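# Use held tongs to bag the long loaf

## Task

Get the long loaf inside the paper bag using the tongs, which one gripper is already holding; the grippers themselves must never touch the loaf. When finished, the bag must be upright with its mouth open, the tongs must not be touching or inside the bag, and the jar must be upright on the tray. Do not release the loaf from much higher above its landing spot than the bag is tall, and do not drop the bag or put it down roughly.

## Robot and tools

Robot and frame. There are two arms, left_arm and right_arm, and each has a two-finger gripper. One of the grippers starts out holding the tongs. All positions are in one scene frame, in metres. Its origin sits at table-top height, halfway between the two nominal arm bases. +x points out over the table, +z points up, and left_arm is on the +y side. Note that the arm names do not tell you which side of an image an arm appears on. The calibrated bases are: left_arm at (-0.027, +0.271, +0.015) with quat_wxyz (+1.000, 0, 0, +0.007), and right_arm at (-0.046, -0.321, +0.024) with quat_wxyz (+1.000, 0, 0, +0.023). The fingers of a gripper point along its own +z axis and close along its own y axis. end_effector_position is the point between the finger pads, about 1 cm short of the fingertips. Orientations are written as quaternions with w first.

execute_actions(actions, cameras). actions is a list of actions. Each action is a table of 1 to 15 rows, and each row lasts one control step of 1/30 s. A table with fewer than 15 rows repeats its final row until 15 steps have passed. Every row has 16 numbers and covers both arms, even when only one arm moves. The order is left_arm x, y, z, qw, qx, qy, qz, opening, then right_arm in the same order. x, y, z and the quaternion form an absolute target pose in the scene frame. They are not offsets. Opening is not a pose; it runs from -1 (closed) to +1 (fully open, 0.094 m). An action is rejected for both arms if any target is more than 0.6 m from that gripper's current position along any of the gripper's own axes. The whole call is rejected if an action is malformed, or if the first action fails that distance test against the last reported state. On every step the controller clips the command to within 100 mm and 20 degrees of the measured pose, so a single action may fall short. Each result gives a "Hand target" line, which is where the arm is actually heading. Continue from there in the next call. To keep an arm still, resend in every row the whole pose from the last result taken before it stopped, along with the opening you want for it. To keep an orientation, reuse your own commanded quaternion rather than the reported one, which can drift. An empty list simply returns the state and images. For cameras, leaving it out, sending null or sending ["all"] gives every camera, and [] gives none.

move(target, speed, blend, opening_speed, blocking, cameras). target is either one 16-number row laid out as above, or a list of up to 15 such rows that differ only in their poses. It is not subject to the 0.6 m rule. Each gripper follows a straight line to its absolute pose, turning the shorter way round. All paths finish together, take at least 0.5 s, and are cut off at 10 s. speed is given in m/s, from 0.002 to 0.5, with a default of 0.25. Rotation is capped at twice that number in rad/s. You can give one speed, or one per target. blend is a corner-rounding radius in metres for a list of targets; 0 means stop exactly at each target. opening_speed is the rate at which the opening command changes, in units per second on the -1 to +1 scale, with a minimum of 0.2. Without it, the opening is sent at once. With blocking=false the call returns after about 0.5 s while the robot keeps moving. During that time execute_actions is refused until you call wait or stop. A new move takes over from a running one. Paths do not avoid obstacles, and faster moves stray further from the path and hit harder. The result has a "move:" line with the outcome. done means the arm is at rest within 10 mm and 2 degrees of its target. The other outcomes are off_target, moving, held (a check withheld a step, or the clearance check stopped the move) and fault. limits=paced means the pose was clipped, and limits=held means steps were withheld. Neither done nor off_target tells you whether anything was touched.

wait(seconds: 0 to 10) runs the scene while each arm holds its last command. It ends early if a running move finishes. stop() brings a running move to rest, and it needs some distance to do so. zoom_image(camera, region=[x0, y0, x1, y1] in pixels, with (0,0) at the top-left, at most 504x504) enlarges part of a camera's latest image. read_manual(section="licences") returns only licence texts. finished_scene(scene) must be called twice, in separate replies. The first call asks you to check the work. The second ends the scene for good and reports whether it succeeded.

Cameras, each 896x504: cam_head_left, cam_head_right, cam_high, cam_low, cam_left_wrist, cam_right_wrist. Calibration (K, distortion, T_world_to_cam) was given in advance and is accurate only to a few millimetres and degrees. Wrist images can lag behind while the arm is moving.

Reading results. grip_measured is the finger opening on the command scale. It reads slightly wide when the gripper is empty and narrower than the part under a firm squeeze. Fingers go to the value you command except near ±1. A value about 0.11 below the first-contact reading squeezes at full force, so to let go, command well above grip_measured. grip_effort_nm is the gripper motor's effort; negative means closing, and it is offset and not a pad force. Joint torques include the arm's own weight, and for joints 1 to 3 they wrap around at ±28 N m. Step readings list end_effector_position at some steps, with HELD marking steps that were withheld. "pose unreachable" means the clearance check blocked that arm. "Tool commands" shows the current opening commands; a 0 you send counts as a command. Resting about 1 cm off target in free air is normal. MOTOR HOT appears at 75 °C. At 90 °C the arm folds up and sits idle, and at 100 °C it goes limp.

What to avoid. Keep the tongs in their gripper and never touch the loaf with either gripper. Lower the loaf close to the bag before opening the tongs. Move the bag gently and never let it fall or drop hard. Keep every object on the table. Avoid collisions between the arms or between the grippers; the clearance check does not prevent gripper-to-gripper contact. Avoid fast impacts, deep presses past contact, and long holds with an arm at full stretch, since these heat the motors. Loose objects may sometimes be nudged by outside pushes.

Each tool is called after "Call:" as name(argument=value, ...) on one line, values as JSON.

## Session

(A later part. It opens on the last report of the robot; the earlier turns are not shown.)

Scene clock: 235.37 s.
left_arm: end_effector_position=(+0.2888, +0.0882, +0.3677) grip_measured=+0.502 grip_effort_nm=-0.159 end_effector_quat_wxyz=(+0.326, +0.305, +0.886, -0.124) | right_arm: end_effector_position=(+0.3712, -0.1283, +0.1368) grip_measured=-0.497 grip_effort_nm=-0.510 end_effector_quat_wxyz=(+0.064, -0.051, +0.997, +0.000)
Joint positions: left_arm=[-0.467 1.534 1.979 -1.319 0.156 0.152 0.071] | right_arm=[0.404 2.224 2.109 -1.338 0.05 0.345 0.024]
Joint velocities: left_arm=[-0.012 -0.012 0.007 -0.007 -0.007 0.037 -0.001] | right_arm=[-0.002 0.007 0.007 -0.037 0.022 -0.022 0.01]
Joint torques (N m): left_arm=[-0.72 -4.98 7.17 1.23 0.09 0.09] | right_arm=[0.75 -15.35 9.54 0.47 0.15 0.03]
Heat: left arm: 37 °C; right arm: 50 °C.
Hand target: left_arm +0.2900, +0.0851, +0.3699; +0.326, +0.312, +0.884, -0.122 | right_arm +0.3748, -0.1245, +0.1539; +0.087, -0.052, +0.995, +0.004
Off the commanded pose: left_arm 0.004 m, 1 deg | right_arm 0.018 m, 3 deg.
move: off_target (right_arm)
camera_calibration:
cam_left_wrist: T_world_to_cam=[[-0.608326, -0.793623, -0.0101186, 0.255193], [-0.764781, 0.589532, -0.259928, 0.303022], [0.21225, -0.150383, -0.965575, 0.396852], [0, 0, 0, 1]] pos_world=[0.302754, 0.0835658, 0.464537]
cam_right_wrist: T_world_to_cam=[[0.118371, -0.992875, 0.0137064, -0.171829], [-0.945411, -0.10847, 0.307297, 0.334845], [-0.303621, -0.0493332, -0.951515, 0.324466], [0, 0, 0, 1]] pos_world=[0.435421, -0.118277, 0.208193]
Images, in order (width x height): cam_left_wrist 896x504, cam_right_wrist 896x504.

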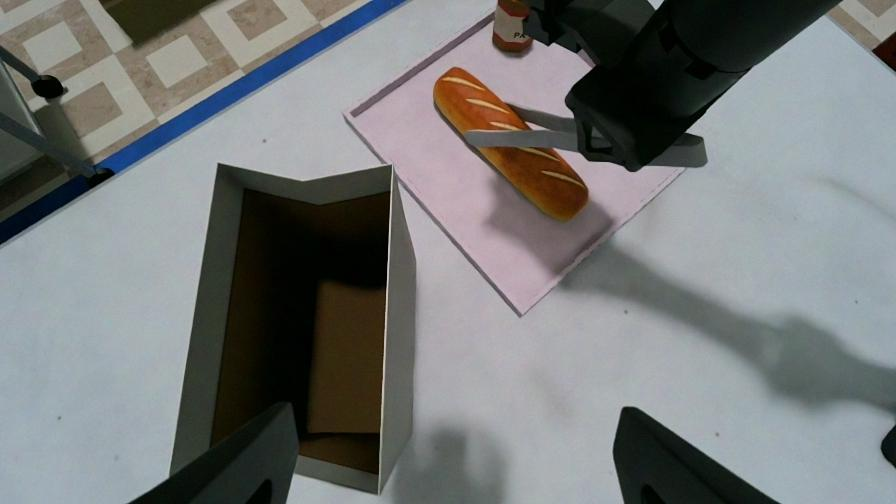

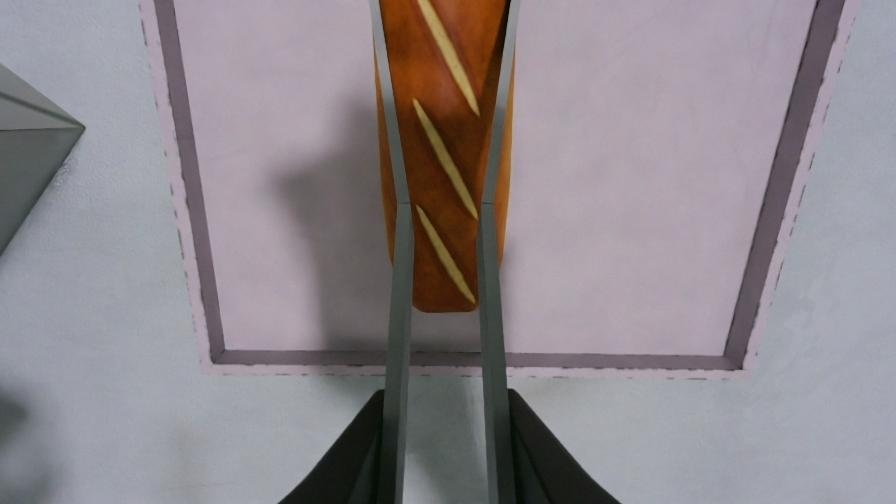

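Call:
move(target=[0.29, 0.085, 0.37, 0.325, 0.312, 0.884, -0.122, 0.5, 0.372, -0.1245, 0.188, 0.087, -0.0521, 0.9948, 0.0046, -0.5], speed=0.05, cameras=["cam_right_wrist","cam_left_wrist"])

Scene clock: 241.20 s.
left_arm: end_effector_position=(+0.2888, +0.0882, +0.3677) grip_measured=+0.502 grip_effort_nm=-0.159 end_effector_quat_wxyz=(+0.326, +0.305, +0.886, -0.123) | right_arm: end_effector_position=(+0.3680, -0.1291, +0.1877) grip_measured=-0.498 grip_effort_nm=-0.789 end_effector_quat_wxyz=(+0.079, -0.051, +0.996, +0.006)
Joint positions: left_arm=[-0.467 1.534 1.979 -1.319 0.156 0.153 0.071] | right_arm=[0.406 2.224 2.312 -1.508 0.05 0.346 0.024]
Joint velocities: left_arm=[0.002 -0.007 -0.007 0.007 0.051 0.022 0] | right_arm=[0.012 -0.002 0.002 0.051 -0.007 -0.022 -0.003]
Joint torques (N m): left_arm=[-0.55 -4.96 7.08 1.23 0.08 0.09] | right_arm=[0.9 -11.23 9.73 0.55 0.15 0.05]
Heat: left arm: 37 °C; right arm: 50 °C.
Hand target: left_arm +0.2900, +0.0851, +0.3699; +0.326, +0.312, +0.884, -0.122 | right_arm +0.3726, -0.1241, +0.1880; +0.087, -0.052, +0.995, +0.004
Off the commanded pose: left_arm 0.004 m, 1 deg | right_arm 0.006 m, 1 deg.
move: done
camera_calibration:
cam_left_wrist: T_world_to_cam=[[-0.608553, -0.793445, -0.0103674, 0.255335], [-0.764569, 0.589802, -0.259937, 0.30294], [0.212361, -0.150259, -0.96557, 0.396808], [0, 0, 0, 1]] pos_world=[0.302737, 0.0835432, 0.464538]
cam_right_wrist: T_world_to_cam=[[0.118516, -0.992948, 0.00271208, -0.170939], [-0.954095, -0.113121, 0.27732, 0.324253], [-0.275058, -0.0354545, -0.960774, 0.364882], [0, 0, 0, 1]] pos_world=[0.429991, -0.120117, 0.261111]
Images, in order (width x height): cam_left_wrist 896x504, cam_right_wrist 896x504.

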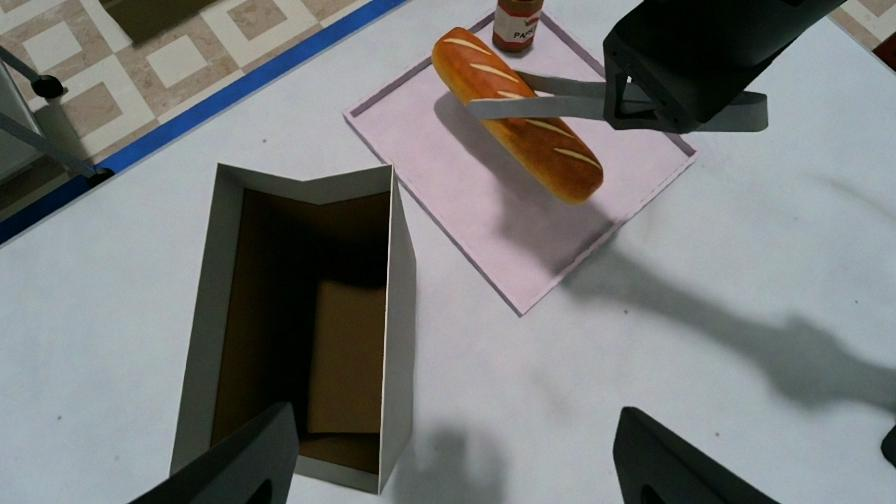

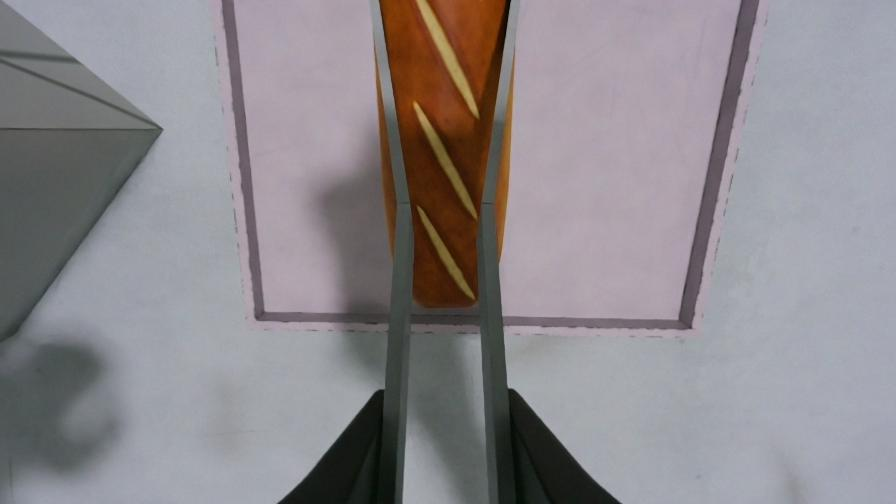

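Call:
move(target=[0.27, 0.303, 0.408, 0.5049, 0.2884, 0.7925, -0.1838, 0.5, 0.33, -0.17, 0.34, 0.7214, -0.1125, 0.6727, 0.1207, -0.5], speed=0.12, cameras=["cam_right_wrist","cam_left_wrist","cam_head_left"])

Scene clock: 321.13 s.
left_arm: end_effector_position=(+0.2686, +0.3008, +0.4047) grip_measured=+0.502 grip_effort_nm=-0.159 end_effector_quat_wxyz=(+0.507, +0.286, +0.794, -0.175) | right_arm: end_effector_position=(+0.3351, -0.1668, +0.3212) grip_measured=-0.500 grip_effort_nm=-0.281 end_effector_quat_wxyz=(+0.698, -0.122, +0.698, +0.104)
Joint positions: left_arm=[0.638 1.414 1.807 -1.492 1.073 1.058 0.071] | right_arm=[0.383 1.18 0.682 0.494 0.107 -0.025 0.024]
Joint velocities: left_arm=[-0.007 0.002 -0.002 -0.037 0.007 0.066 0] | right_arm=[-0.017 -0.012 -0.022 0.037 -0.007 0.022 0.004]
Joint torques (N m): left_arm=[0.5 -3.54 6.65 0.77 0.74 0.13] | right_arm=[-0.84 -6.46 7.99 2.42 -0.11 -0.08]
Heat: left arm: 37 °C; right arm: 47 °C.
Hand target: left_arm +0.2690, +0.3005, +0.4101; +0.512, +0.287, +0.789, -0.181 | right_arm +0.3305, -0.1702, +0.3413; +0.723, -0.118, +0.672, +0.110
Off the commanded pose: left_arm 0.004 m, 1 deg | right_arm 0.020 m, 4 deg.
move: off_target (right_arm)
camera_calibration:
cam_left_wrist: T_world_to_cam=[[-0.609459, -0.792123, -0.0331729, 0.421237], [-0.601408, 0.489176, -0.631676, 0.308568], [0.516593, -0.36503, -0.774522, 0.374397], [0, 0, 0, 1]] pos_world=[0.248891, 0.319394, 0.498868]
cam_right_wrist: T_world_to_cam=[[0.311863, -0.949197, 0.042033, -0.274965], [-0.395574, -0.169936, -0.902575, 0.433907], [0.863865, 0.264853, -0.428475, -0.0197224], [0, 0, 0, 1]] pos_world=[0.274431, -0.182036, 0.394741]
Images, in order (width x height): cam_head_left 896x504, cam_left_wrist 896x504, cam_right_wrist 896x504.

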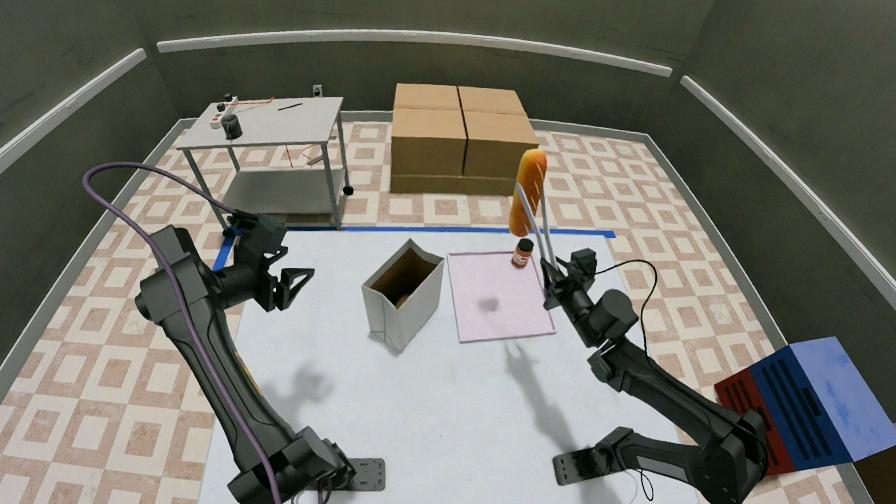

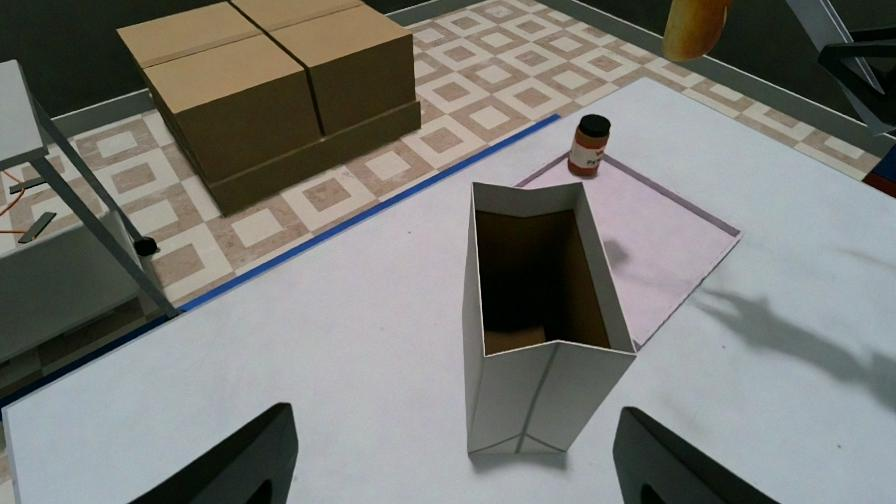

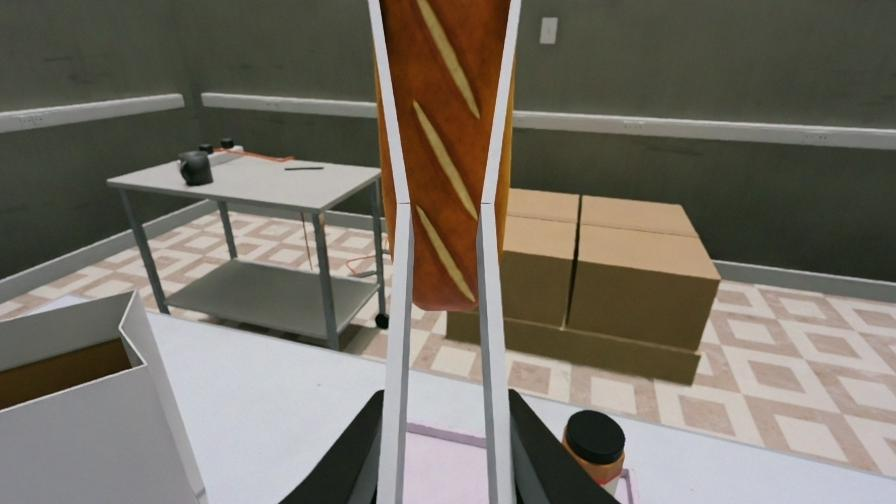

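Call:
move(target=[0.27, 0.303, 0.408, 0.5049, 0.2884, 0.7925, -0.1838, 0.5, 0.31, 0.041, 0.35, 0.6783, -0.2876, 0.5897, 0.3309, -0.5], speed=0.12, cameras=["cam_right_wrist","cam_left_wrist","cam_head_left"])

Scene clock: 354.33 s.
left_arm: end_effector_position=(+0.2694, +0.3021, +0.4036) grip_measured=+0.502 grip_effort_nm=-0.159 end_effector_quat_wxyz=(+0.502, +0.287, +0.796, -0.180) | right_arm: end_effector_position=(+0.3065, +0.0333, +0.3225) grip_measured=-0.497 grip_effort_nm=-0.662 end_effector_quat_wxyz=(+0.659, -0.293, +0.617, +0.314)
Joint positions: left_arm=[0.64 1.436 1.83 -1.526 1.074 1.084 0.071] | right_arm=[0.684 1.578 0.929 0.716 -0.157 0.013 0.024]
Joint velocities: left_arm=[-0.012 0.007 0.002 -0.007 0.022 0.066 0.001] | right_arm=[0.002 -0.002 0.007 0.007 -0.022 0.022 0]
Joint torques (N m): left_arm=[0.72 -3.77 6.49 0.71 0.65 0.11] | right_arm=[0.5 -6.63 12.15 2.36 -0.13 0.05]
Heat: left arm: 36 °C; right arm: 43 °C.
Hand target: left_arm +0.2700, +0.3030, +0.4080; +0.506, +0.288, +0.793, -0.183 | right_arm +0.3060, +0.0392, +0.3483; +0.682, -0.288, +0.587, +0.329
Off the commanded pose: left_arm 0.005 m, 1 deg | right_arm 0.029 m, 4 deg.
move: off_target (right_arm)
camera_calibration:
cam_left_wrist: T_world_to_cam=[[-0.61676, -0.786796, -0.0236526, 0.419232], [-0.604348, 0.492566, -0.626212, 0.305287], [0.504352, -0.371928, -0.779294, 0.380868], [0, 0, 0, 1]] pos_world=[0.250973, 0.321132, 0.497898]
cam_right_wrist: T_world_to_cam=[[0.77219, -0.635228, 0.0144254, -0.21881], [-0.221495, -0.290392, -0.93092, 0.417574], [0.595535, 0.715652, -0.364938, -0.000685326], [0, 0, 0, 1]] pos_world=[0.261862, -0.0172438, 0.391634]
Images, in order (width x height): cam_head_left 896x504, cam_left_wrist 896x504, cam_right_wrist 896x504.

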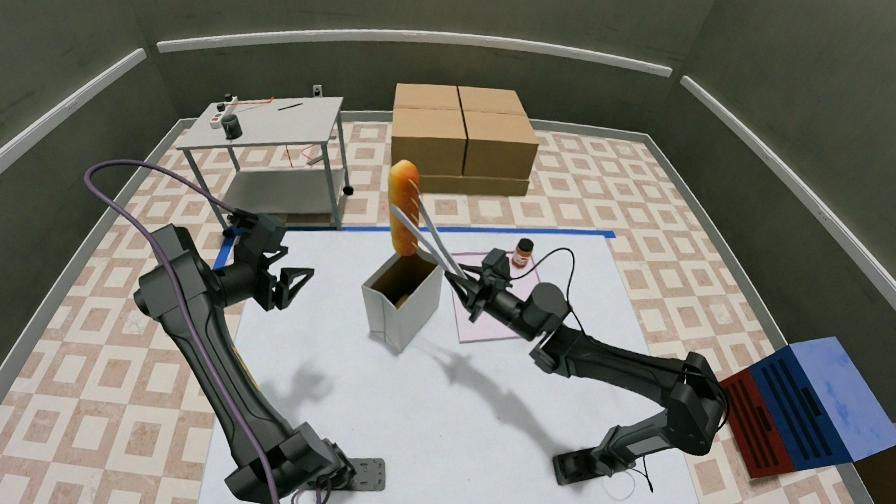

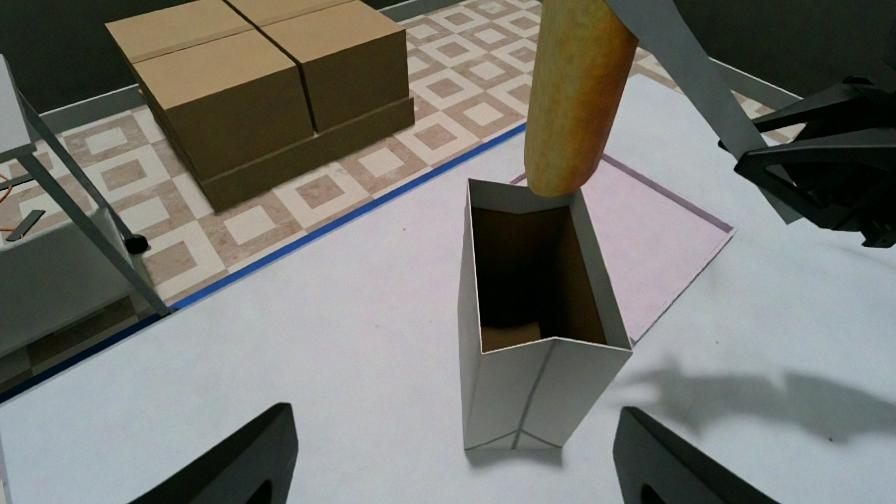

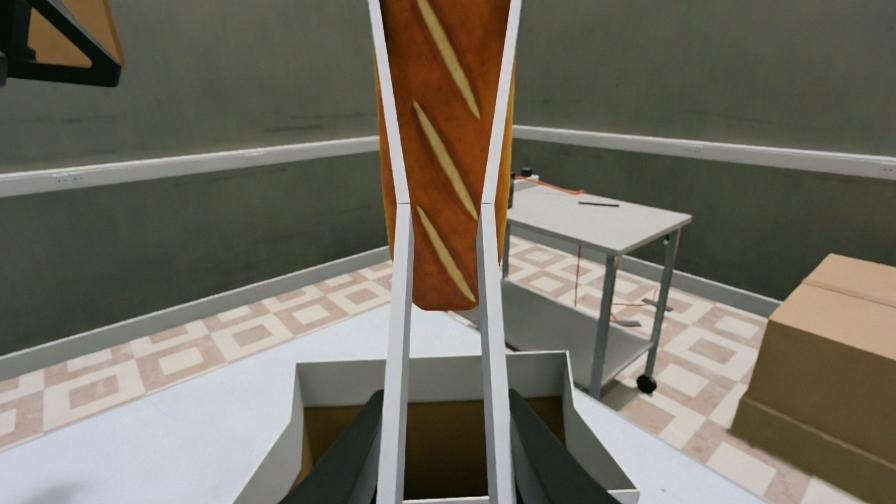

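Call:
zoom_image(camera="cam_head_left", region=[330, 140, 490, 360])

Call:
zoom_image(camera="cam_left_wrist", region=[440, 0, 720, 360])

Scaled by 2.291.

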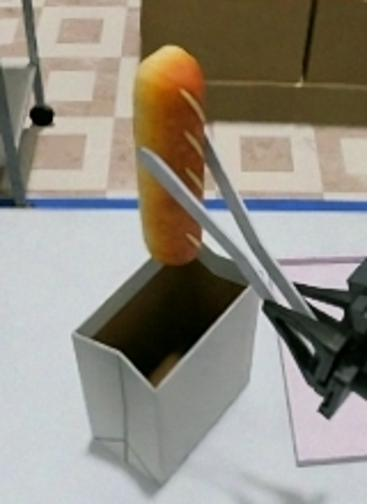

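Scaled by 1.400.

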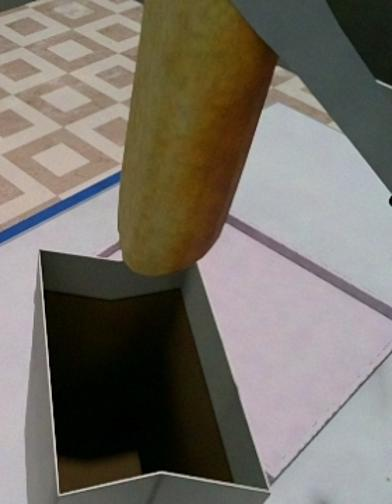

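Call:
move(target=[0.27, 0.303, 0.408, 0.5049, 0.2884, 0.7925, -0.1838, 0.5, 0.305, 0.047, 0.298, 0.6783, -0.2876, 0.5897, 0.3309, -0.5], speed=0.06, cameras=["cam_right_wrist","cam_left_wrist","cam_head_left"])

Scene clock: 409.53 s.
left_arm: end_effector_position=(+0.2692, +0.3020, +0.4035) grip_measured=+0.502 grip_effort_nm=-0.159 end_effector_quat_wxyz=(+0.502, +0.288, +0.796, -0.180) | right_arm: end_effector_position=(+0.3061, +0.0446, +0.2934) grip_measured=-0.500 grip_effort_nm=-0.789 end_effector_quat_wxyz=(+0.668, -0.293, +0.602, +0.325)
Joint positions: left_arm=[0.64 1.436 1.83 -1.528 1.074 1.085 0.071] | right_arm=[0.701 1.684 0.872 0.916 -0.158 0.015 0.023]
Joint velocities: left_arm=[-0.012 0.012 -0.022 -0.007 -0.007 0.022 0] | right_arm=[0.017 0.002 -0.012 -0.037 -0.037 0.022 -0.003]
Joint torques (N m): left_arm=[0.68 -3.55 6.69 0.69 0.69 0.12] | right_arm=[0.75 -7.31 7.34 2.37 0.09 0.04]
Heat: left arm: 37 °C; right arm: 46 °C.
Hand target: left_arm +0.2699, +0.3030, +0.4079; +0.505, +0.288, +0.792, -0.183 | right_arm +0.3042, +0.0465, +0.2978; +0.678, -0.288, +0.590, +0.330
Off the commanded pose: left_arm 0.005 m, 1 deg | right_arm 0.005 m, 2 deg.
move: done
camera_calibration:
cam_left_wrist: T_world_to_cam=[[-0.617285, -0.786387, -0.0235507, 0.418998], [-0.604233, 0.493047, -0.625946, 0.304901], [0.503847, -0.372157, -0.779511, 0.38112], [0, 0, 0, 1]] pos_world=[0.250847, 0.321, 0.497807]
cam_right_wrist: T_world_to_cam=[[0.782961, -0.621828, 0.0173816, -0.215713], [-0.193051, -0.269449, -0.943466, 0.387751], [0.591357, 0.735342, -0.331013, -0.0287117], [0, 0, 0, 1]] pos_world=[0.26073, -0.00854464, 0.360075]
Images, in order (width x height): cam_head_left 896x504, cam_left_wrist 896x504, cam_right_wrist 896x504.

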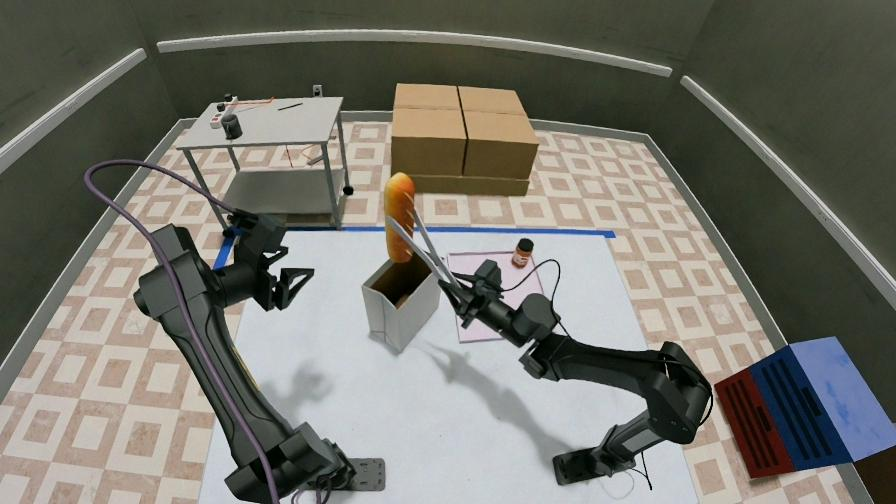

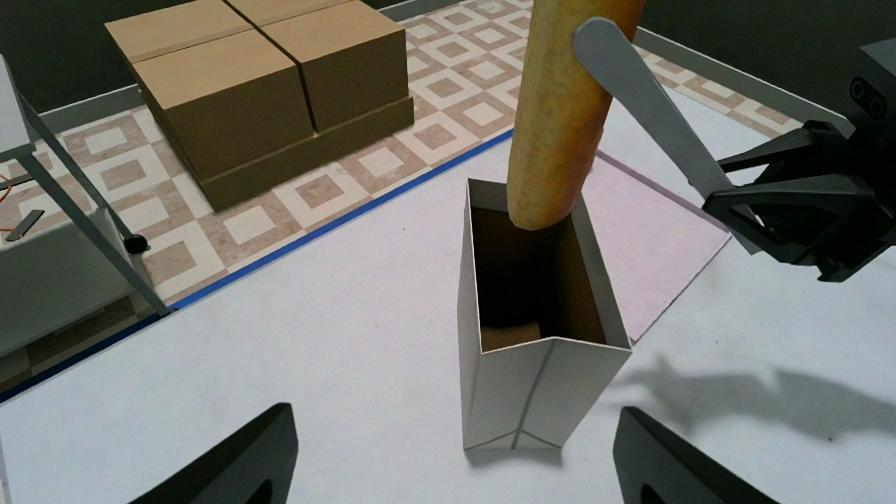

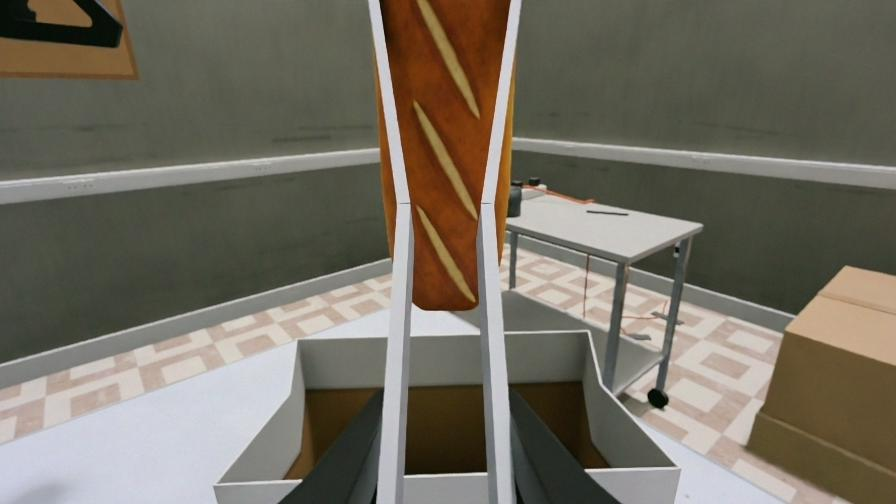

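Call:
move(target=[0.27, 0.303, 0.408, 0.5049, 0.2884, 0.7925, -0.1838, 0.5, 0.306, 0.048, 0.255, 0.6783, -0.2876, 0.5897, 0.3309, -0.5], speed=0.06, cameras=["cam_right_wrist","cam_left_wrist","cam_head_left"])

Call:
zoom_image(camera="cam_left_wrist", region=[440, 0, 720, 360])

Call:
zoom_image(camera="cam_head_left", region=[330, 140, 490, 360])

Scene clock: 439.33 s.
left_arm: end_effector_position=(+0.2692, +0.3019, +0.4034) grip_measured=+0.502 grip_effort_nm=-0.159 end_effector_quat_wxyz=(+0.502, +0.288, +0.796, -0.180) | right_arm: end_effector_position=(+0.3075, +0.0458, +0.2516) grip_measured=-0.498 grip_effort_nm=-0.794 end_effector_quat_wxyz=(+0.668, -0.293, +0.602, +0.325)
Joint positions: left_arm=[0.64 1.436 1.83 -1.529 1.074 1.085 0.071] | right_arm=[0.701 1.803 0.804 1.105 -0.158 0.016 0.024]
Joint velocities: left_arm=[0.017 -0.002 0.017 -0.037 -0.007 -0.066 0] | right_arm=[-0.002 -0.012 -0.002 -0.007 0.051 0.081 -0.003]
Joint torques (N m): left_arm=[0.79 -3.77 6.56 0.73 0.66 0.12] | right_arm=[0.69 -7.64 6.61 2.38 0.08 0.04]
Heat: left arm: 37 °C; right arm: 48 °C.
Hand target: left_arm +0.2699, +0.3030, +0.4079; +0.505, +0.288, +0.793, -0.183 | right_arm +0.3053, +0.0473, +0.2552; +0.678, -0.288, +0.590, +0.331
Off the commanded pose: left_arm 0.005 m, 1 deg | right_arm 0.004 m, 2 deg.
move: done
camera_calibration:
cam_left_wrist: T_world_to_cam=[[-0.617424, -0.78629, -0.0231557, 0.418742], [-0.604393, 0.493022, -0.62581, 0.304847], [0.503485, -0.372395, -0.779631, 0.381318], [0, 0, 0, 1]] pos_world=[0.250801, 0.320957, 0.49776]
cam_right_wrist: T_world_to_cam=[[0.782991, -0.621801, 0.0169704, -0.215176], [-0.192009, -0.267554, -0.944218, 0.348703], [0.591656, 0.736056, -0.328884, -0.0449411], [0, 0, 0, 1]] pos_world=[0.262025, -0.00742059, 0.318123]
Images, in order (width x height): cam_head_left 896x504, cam_left_wrist 896x504, cam_right_wrist 896x504.

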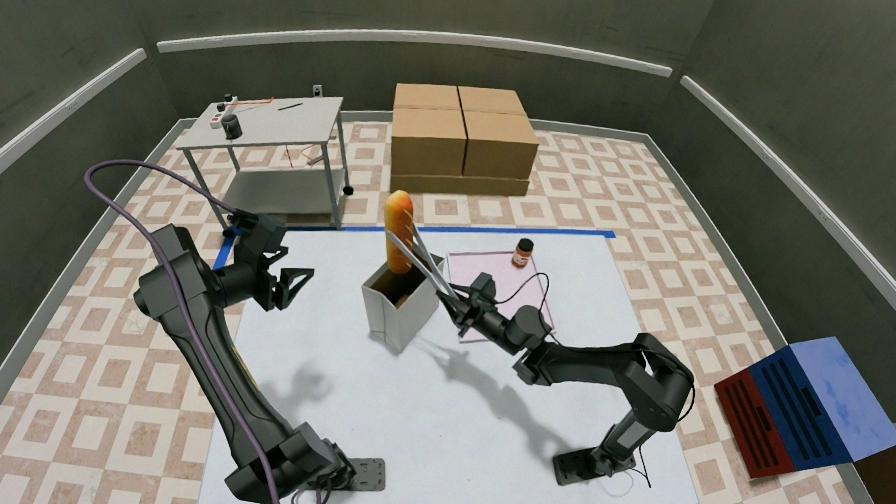

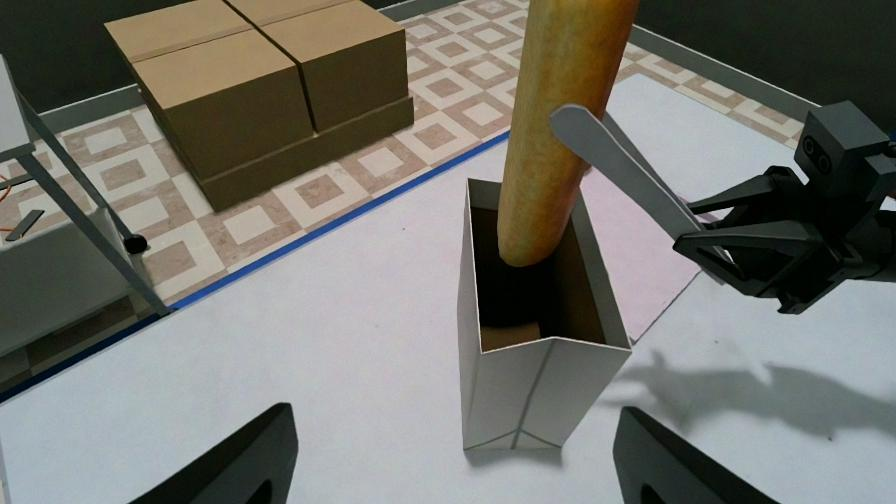

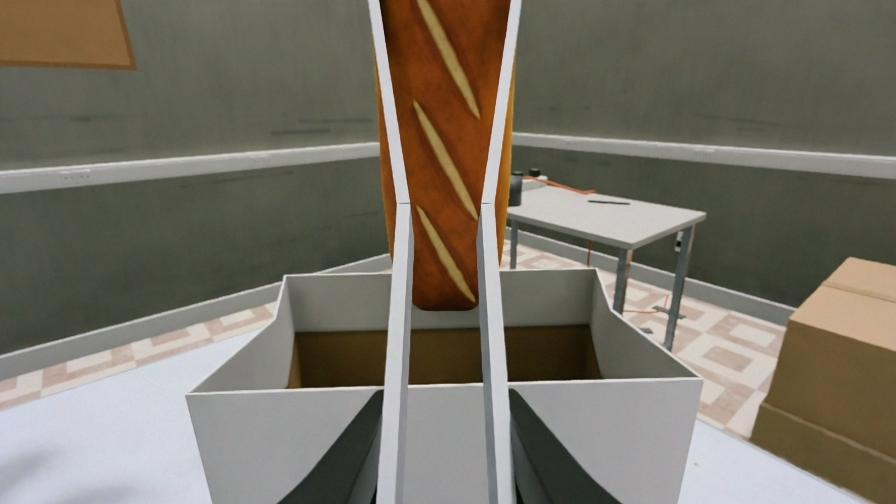

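Scaled by 1.400.

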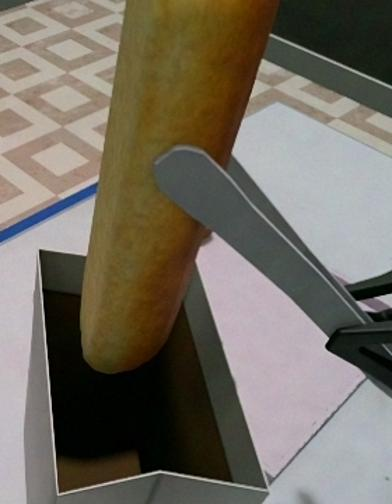

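Scaled by 2.291.

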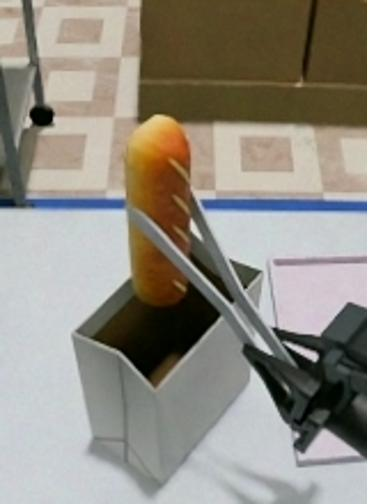

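Call:
move(target=[0.27, 0.303, 0.408, 0.5049, 0.2884, 0.7925, -0.1838, 0.5, 0.305, 0.047, 0.208, 0.6783, -0.2876, 0.5897, 0.3309, -0.5], speed=0.06, cameras=["cam_right_wrist","cam_left_wrist","cam_head_left"])

Call:
zoom_image(camera="cam_left_wrist", region=[440, 60, 720, 420])

Call:
zoom_image(camera="cam_head_left", region=[330, 140, 490, 360])

Scene clock: 485.50 s.
left_arm: end_effector_position=(+0.2691, +0.3019, +0.4034) grip_measured=+0.502 grip_effort_nm=-0.159 end_effector_quat_wxyz=(+0.501, +0.288, +0.796, -0.180) | right_arm: end_effector_position=(+0.3070, +0.0453, +0.2054) grip_measured=-0.498 grip_effort_nm=-0.784 end_effector_quat_wxyz=(+0.669, -0.293, +0.601, +0.325)
Joint positions: left_arm=[0.64 1.436 1.83 -1.529 1.074 1.086 0.071] | right_arm=[0.701 1.959 0.752 1.315 -0.158 0.016 0.024]
Joint velocities: left_arm=[-0.017 0.002 0.017 0.007 0.007 -0.022 -0.001] | right_arm=[-0.007 -0.012 0.002 -0.022 -0.051 0.037 -0.004]
Joint torques (N m): left_arm=[0.8 -3.62 6.63 0.71 0.7 0.12] | right_arm=[0.66 -8.08 5.64 2.35 0.08 0.04]
Heat: left arm: 37 °C; right arm: 56 °C.
Hand target: left_arm +0.2699, +0.3030, +0.4079; +0.505, +0.288, +0.792, -0.183 | right_arm +0.3043, +0.0463, +0.2084; +0.678, -0.288, +0.590, +0.330
Off the commanded pose: left_arm 0.005 m, 1 deg | right_arm 0.004 m, 2 deg.
move: done
camera_calibration:
cam_left_wrist: T_world_to_cam=[[-0.617556, -0.786187, -0.0231301, 0.418683], [-0.604364, 0.493142, -0.625744, 0.304751], [0.503358, -0.372453, -0.779685, 0.381381], [0, 0, 0, 1]] pos_world=[0.25077, 0.320924, 0.497737]
cam_right_wrist: T_world_to_cam=[[0.782967, -0.621823, 0.01726, -0.214334], [-0.190688, -0.26633, -0.944832, 0.304517], [0.592115, 0.736481, -0.327101, -0.0599893], [0, 0, 0, 1]] pos_world=[0.261405, -0.00799483, 0.271795]
Images, in order (width x height): cam_head_left 896x504, cam_left_wrist 896x504, cam_right_wrist 896x504.

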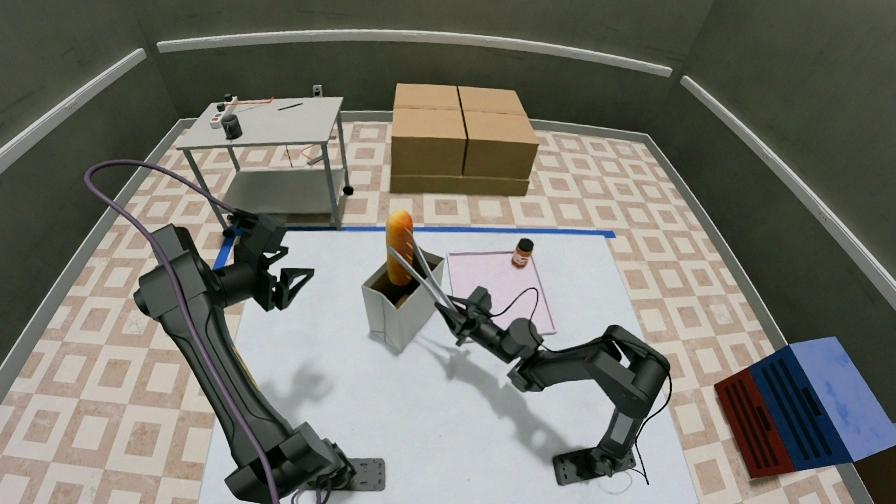

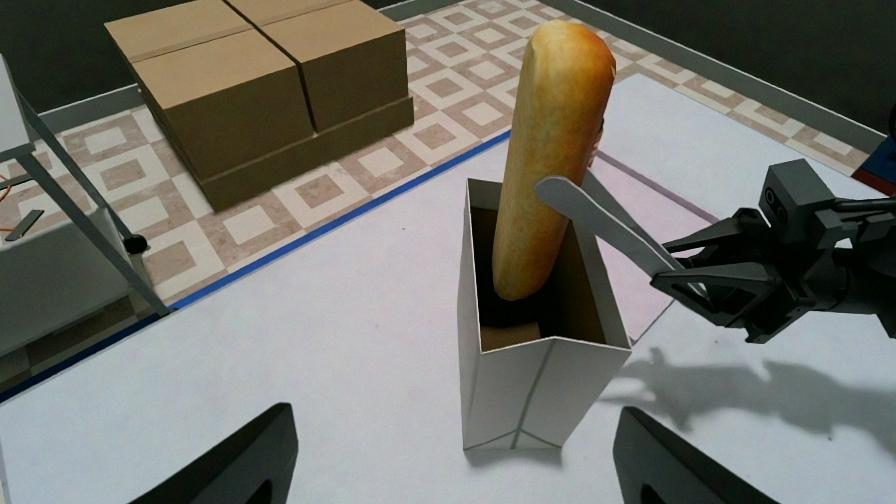

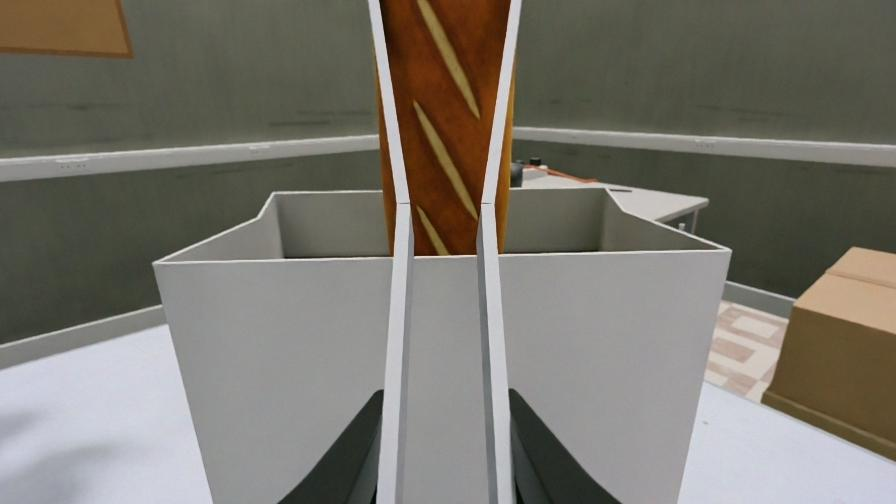

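Scaled by 1.400.

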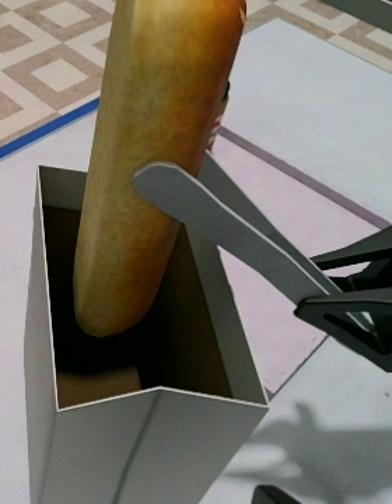

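Scaled by 2.291.

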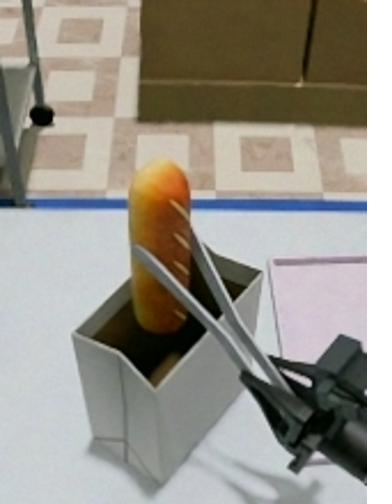

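Call:
move(target=[0.27, 0.303, 0.408, 0.5049, 0.2884, 0.7925, -0.1838, 0.5, 0.305, 0.047, 0.208, 0.6783, -0.2876, 0.5897, 0.3309, -0.28], speed=0.06, opening_speed=0.4, cameras=["cam_right_wrist","cam_left_wrist","cam_head_left"])

Scene clock: 496.00 s.
left_arm: end_effector_position=(+0.2691, +0.3019, +0.4034) grip_measured=+0.502 grip_effort_nm=-0.159 end_effector_quat_wxyz=(+0.501, +0.288, +0.796, -0.180) | right_arm: end_effector_position=(+0.3063, +0.0447, +0.2129) grip_measured=-0.281 grip_effort_nm=0.046 end_effector_quat_wxyz=(+0.678, -0.289, +0.590, +0.328)
Joint positions: left_arm=[0.64 1.436 1.83 -1.529 1.074 1.086 0.071] | right_arm=[0.701 1.959 0.752 1.346 -0.158 0.017 0.034]
Joint velocities: left_arm=[0.017 -0.012 0.022 -0.051 0.022 -0.037 -0.001] | right_arm=[0.007 -0.007 -0.002 -0.007 -0.007 -0.037 0]
Joint torques (N m): left_arm=[0.72 -3.6 6.64 0.73 0.67 0.1] | right_arm=[0.68 -7.69 5.89 2.07 0.08 0.04]
Heat: left arm: 37 °C; right arm: 55 °C.
Hand target: left_arm +0.2699, +0.3030, +0.4079; +0.505, +0.288, +0.793, -0.183 | right_arm +0.3049, +0.0469, +0.2080; +0.678, -0.288, +0.590, +0.331
Off the commanded pose: left_arm 0.005 m, 1 deg | right_arm 0.006 m, 0 deg.
move: done
camera_calibration:
cam_left_wrist: T_world_to_cam=[[-0.617556, -0.786187, -0.0231301, 0.418683], [-0.604364, 0.493142, -0.625744, 0.304751], [0.503358, -0.372453, -0.779685, 0.381381], [0, 0, 0, 1]] pos_world=[0.25077, 0.320924, 0.497737]
cam_right_wrist: T_world_to_cam=[[0.782568, -0.622194, 0.0215067, -0.215089], [-0.169699, -0.246422, -0.95419, 0.305949], [0.598991, 0.743069, -0.298428, -0.0651951], [0, 0, 0, 1]] pos_world=[0.259292, -0.00998971, 0.277103]
Images, in order (width x height): cam_head_left 896x504, cam_left_wrist 896x504, cam_right_wrist 896x504.

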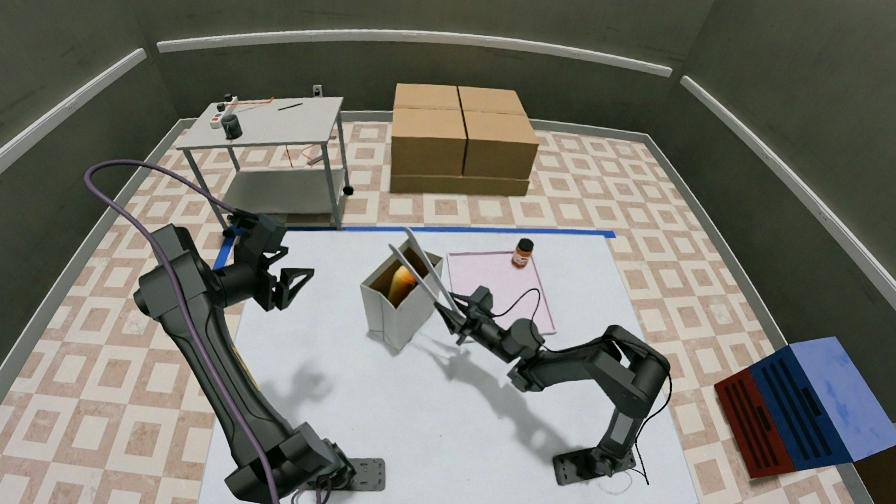

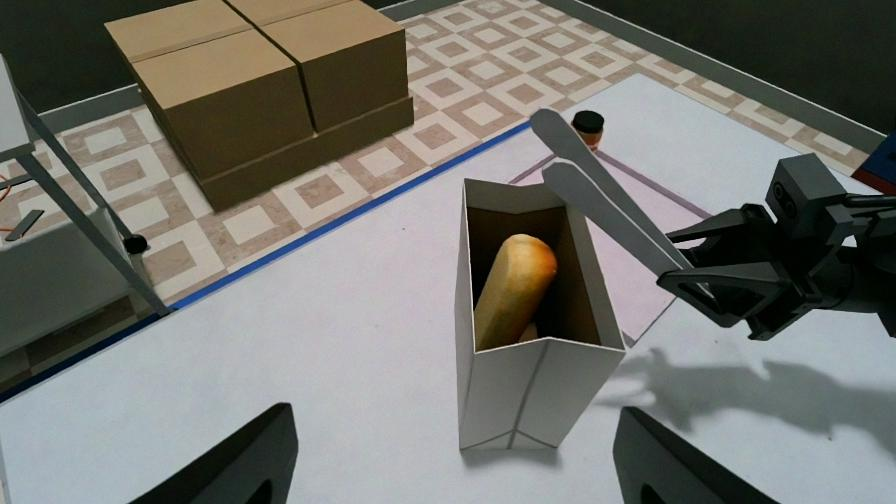

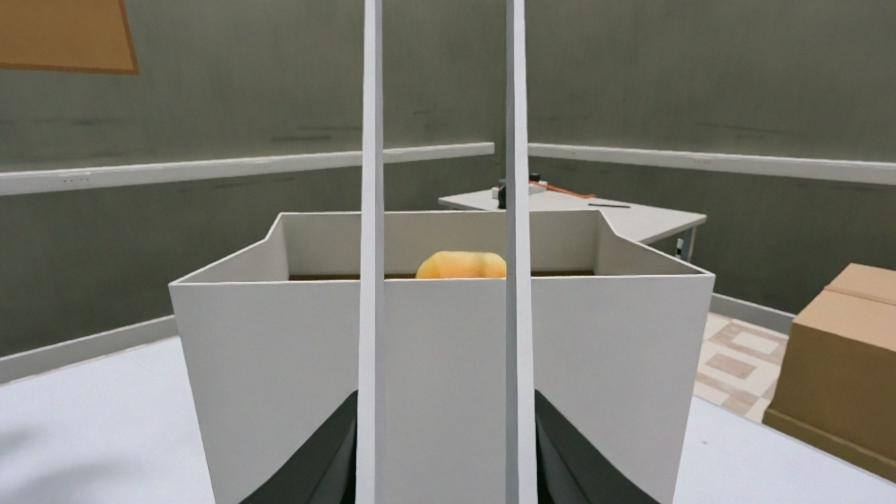

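Loaf is inside the bag. Now raise straight up.

Call:
move(target=[0.27, 0.303, 0.408, 0.5049, 0.2884, 0.7925, -0.1838, 0.5, 0.303, 0.044, 0.30, 0.6783, -0.2876, 0.5897, 0.3309, -0.28], speed=0.07, cameras=["cam_right_wrist","cam_left_wrist"])

Scene clock: 501.23 s.
left_arm: end_effector_position=(+0.2691, +0.3019, +0.4034) grip_measured=+0.502 grip_effort_nm=-0.159 end_effector_quat_wxyz=(+0.501, +0.288, +0.796, -0.180) | right_arm: end_effector_position=(+0.3058, +0.0443, +0.2710) grip_measured=-0.281 grip_effort_nm=0.042 end_effector_quat_wxyz=(+0.660, -0.296, +0.611, +0.323)
Joint positions: left_arm=[0.64 1.436 1.83 -1.529 1.074 1.086 0.071] | right_arm=[0.701 1.721 0.835 0.965 -0.158 0.017 0.034]
Joint velocities: left_arm=[-0.017 0.007 -0.017 -0.051 -0.022 0.007 -0.001] | right_arm=[-0.022 0.007 -0.012 0.051 -0.007 0.007 -0.001]
Joint torques (N m): left_arm=[0.65 -3.55 6.61 0.74 0.68 0.16] | right_arm=[0.38 -11.74 10.06 1.92 0.03 0.04]
Heat: left arm: 37 °C; right arm: 55 °C.
Hand target: left_arm +0.2699, +0.3030, +0.4079; +0.505, +0.288, +0.793, -0.183 | right_arm +0.3035, +0.0444, +0.2994; +0.678, -0.288, +0.590, +0.331
Off the commanded pose: left_arm 0.005 m, 1 deg | right_arm 0.029 m, 4 deg.
move: off_target (right_arm)
camera_calibration:
cam_left_wrist: T_world_to_cam=[[-0.617556, -0.786187, -0.0231301, 0.418683], [-0.604364, 0.493142, -0.625744, 0.304751], [0.503358, -0.372453, -0.779685, 0.381381], [0, 0, 0, 1]] pos_world=[0.25077, 0.320924, 0.497737]
cam_right_wrist: T_world_to_cam=[[0.783329, -0.621489, 0.0121493, -0.213967], [-0.210962, -0.284181, -0.935273, 0.370373], [0.584715, 0.730063, -0.353718, -0.0273021], [0, 0, 0, 1]] pos_world=[0.261705, -0.0077923, 0.339343]
Images, in order (width x height): cam_left_wrist 896x504, cam_right_wrist 896x504.

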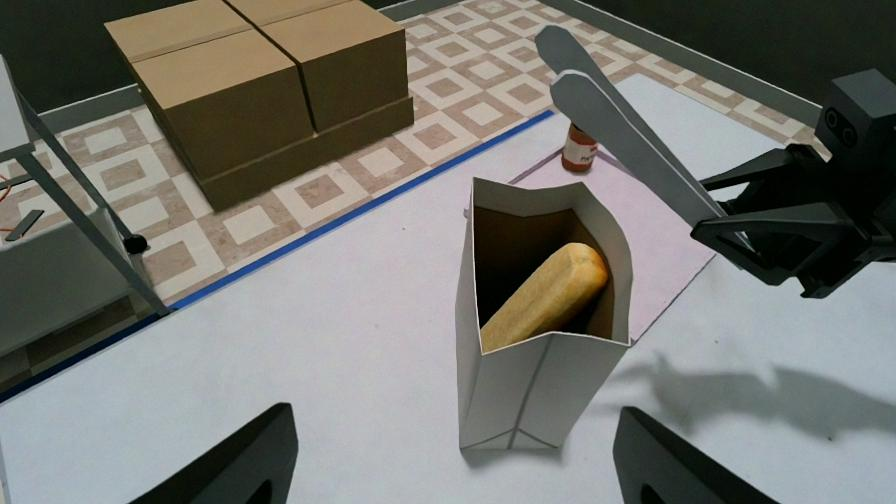

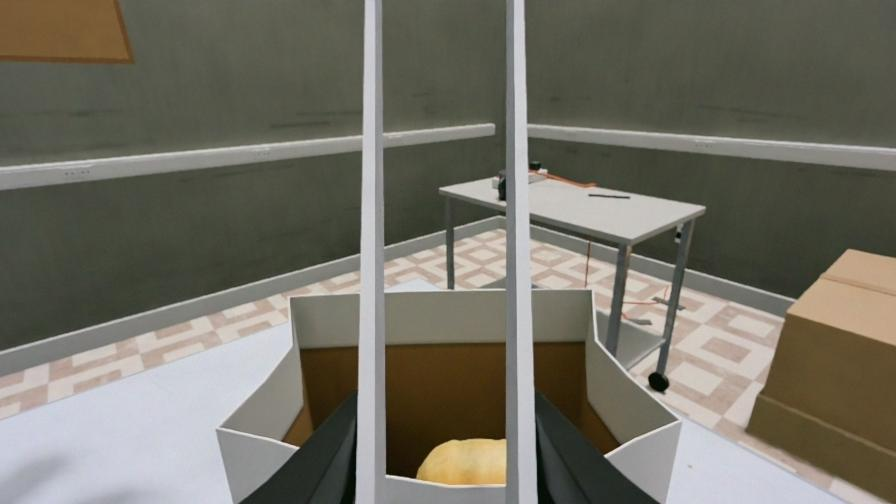

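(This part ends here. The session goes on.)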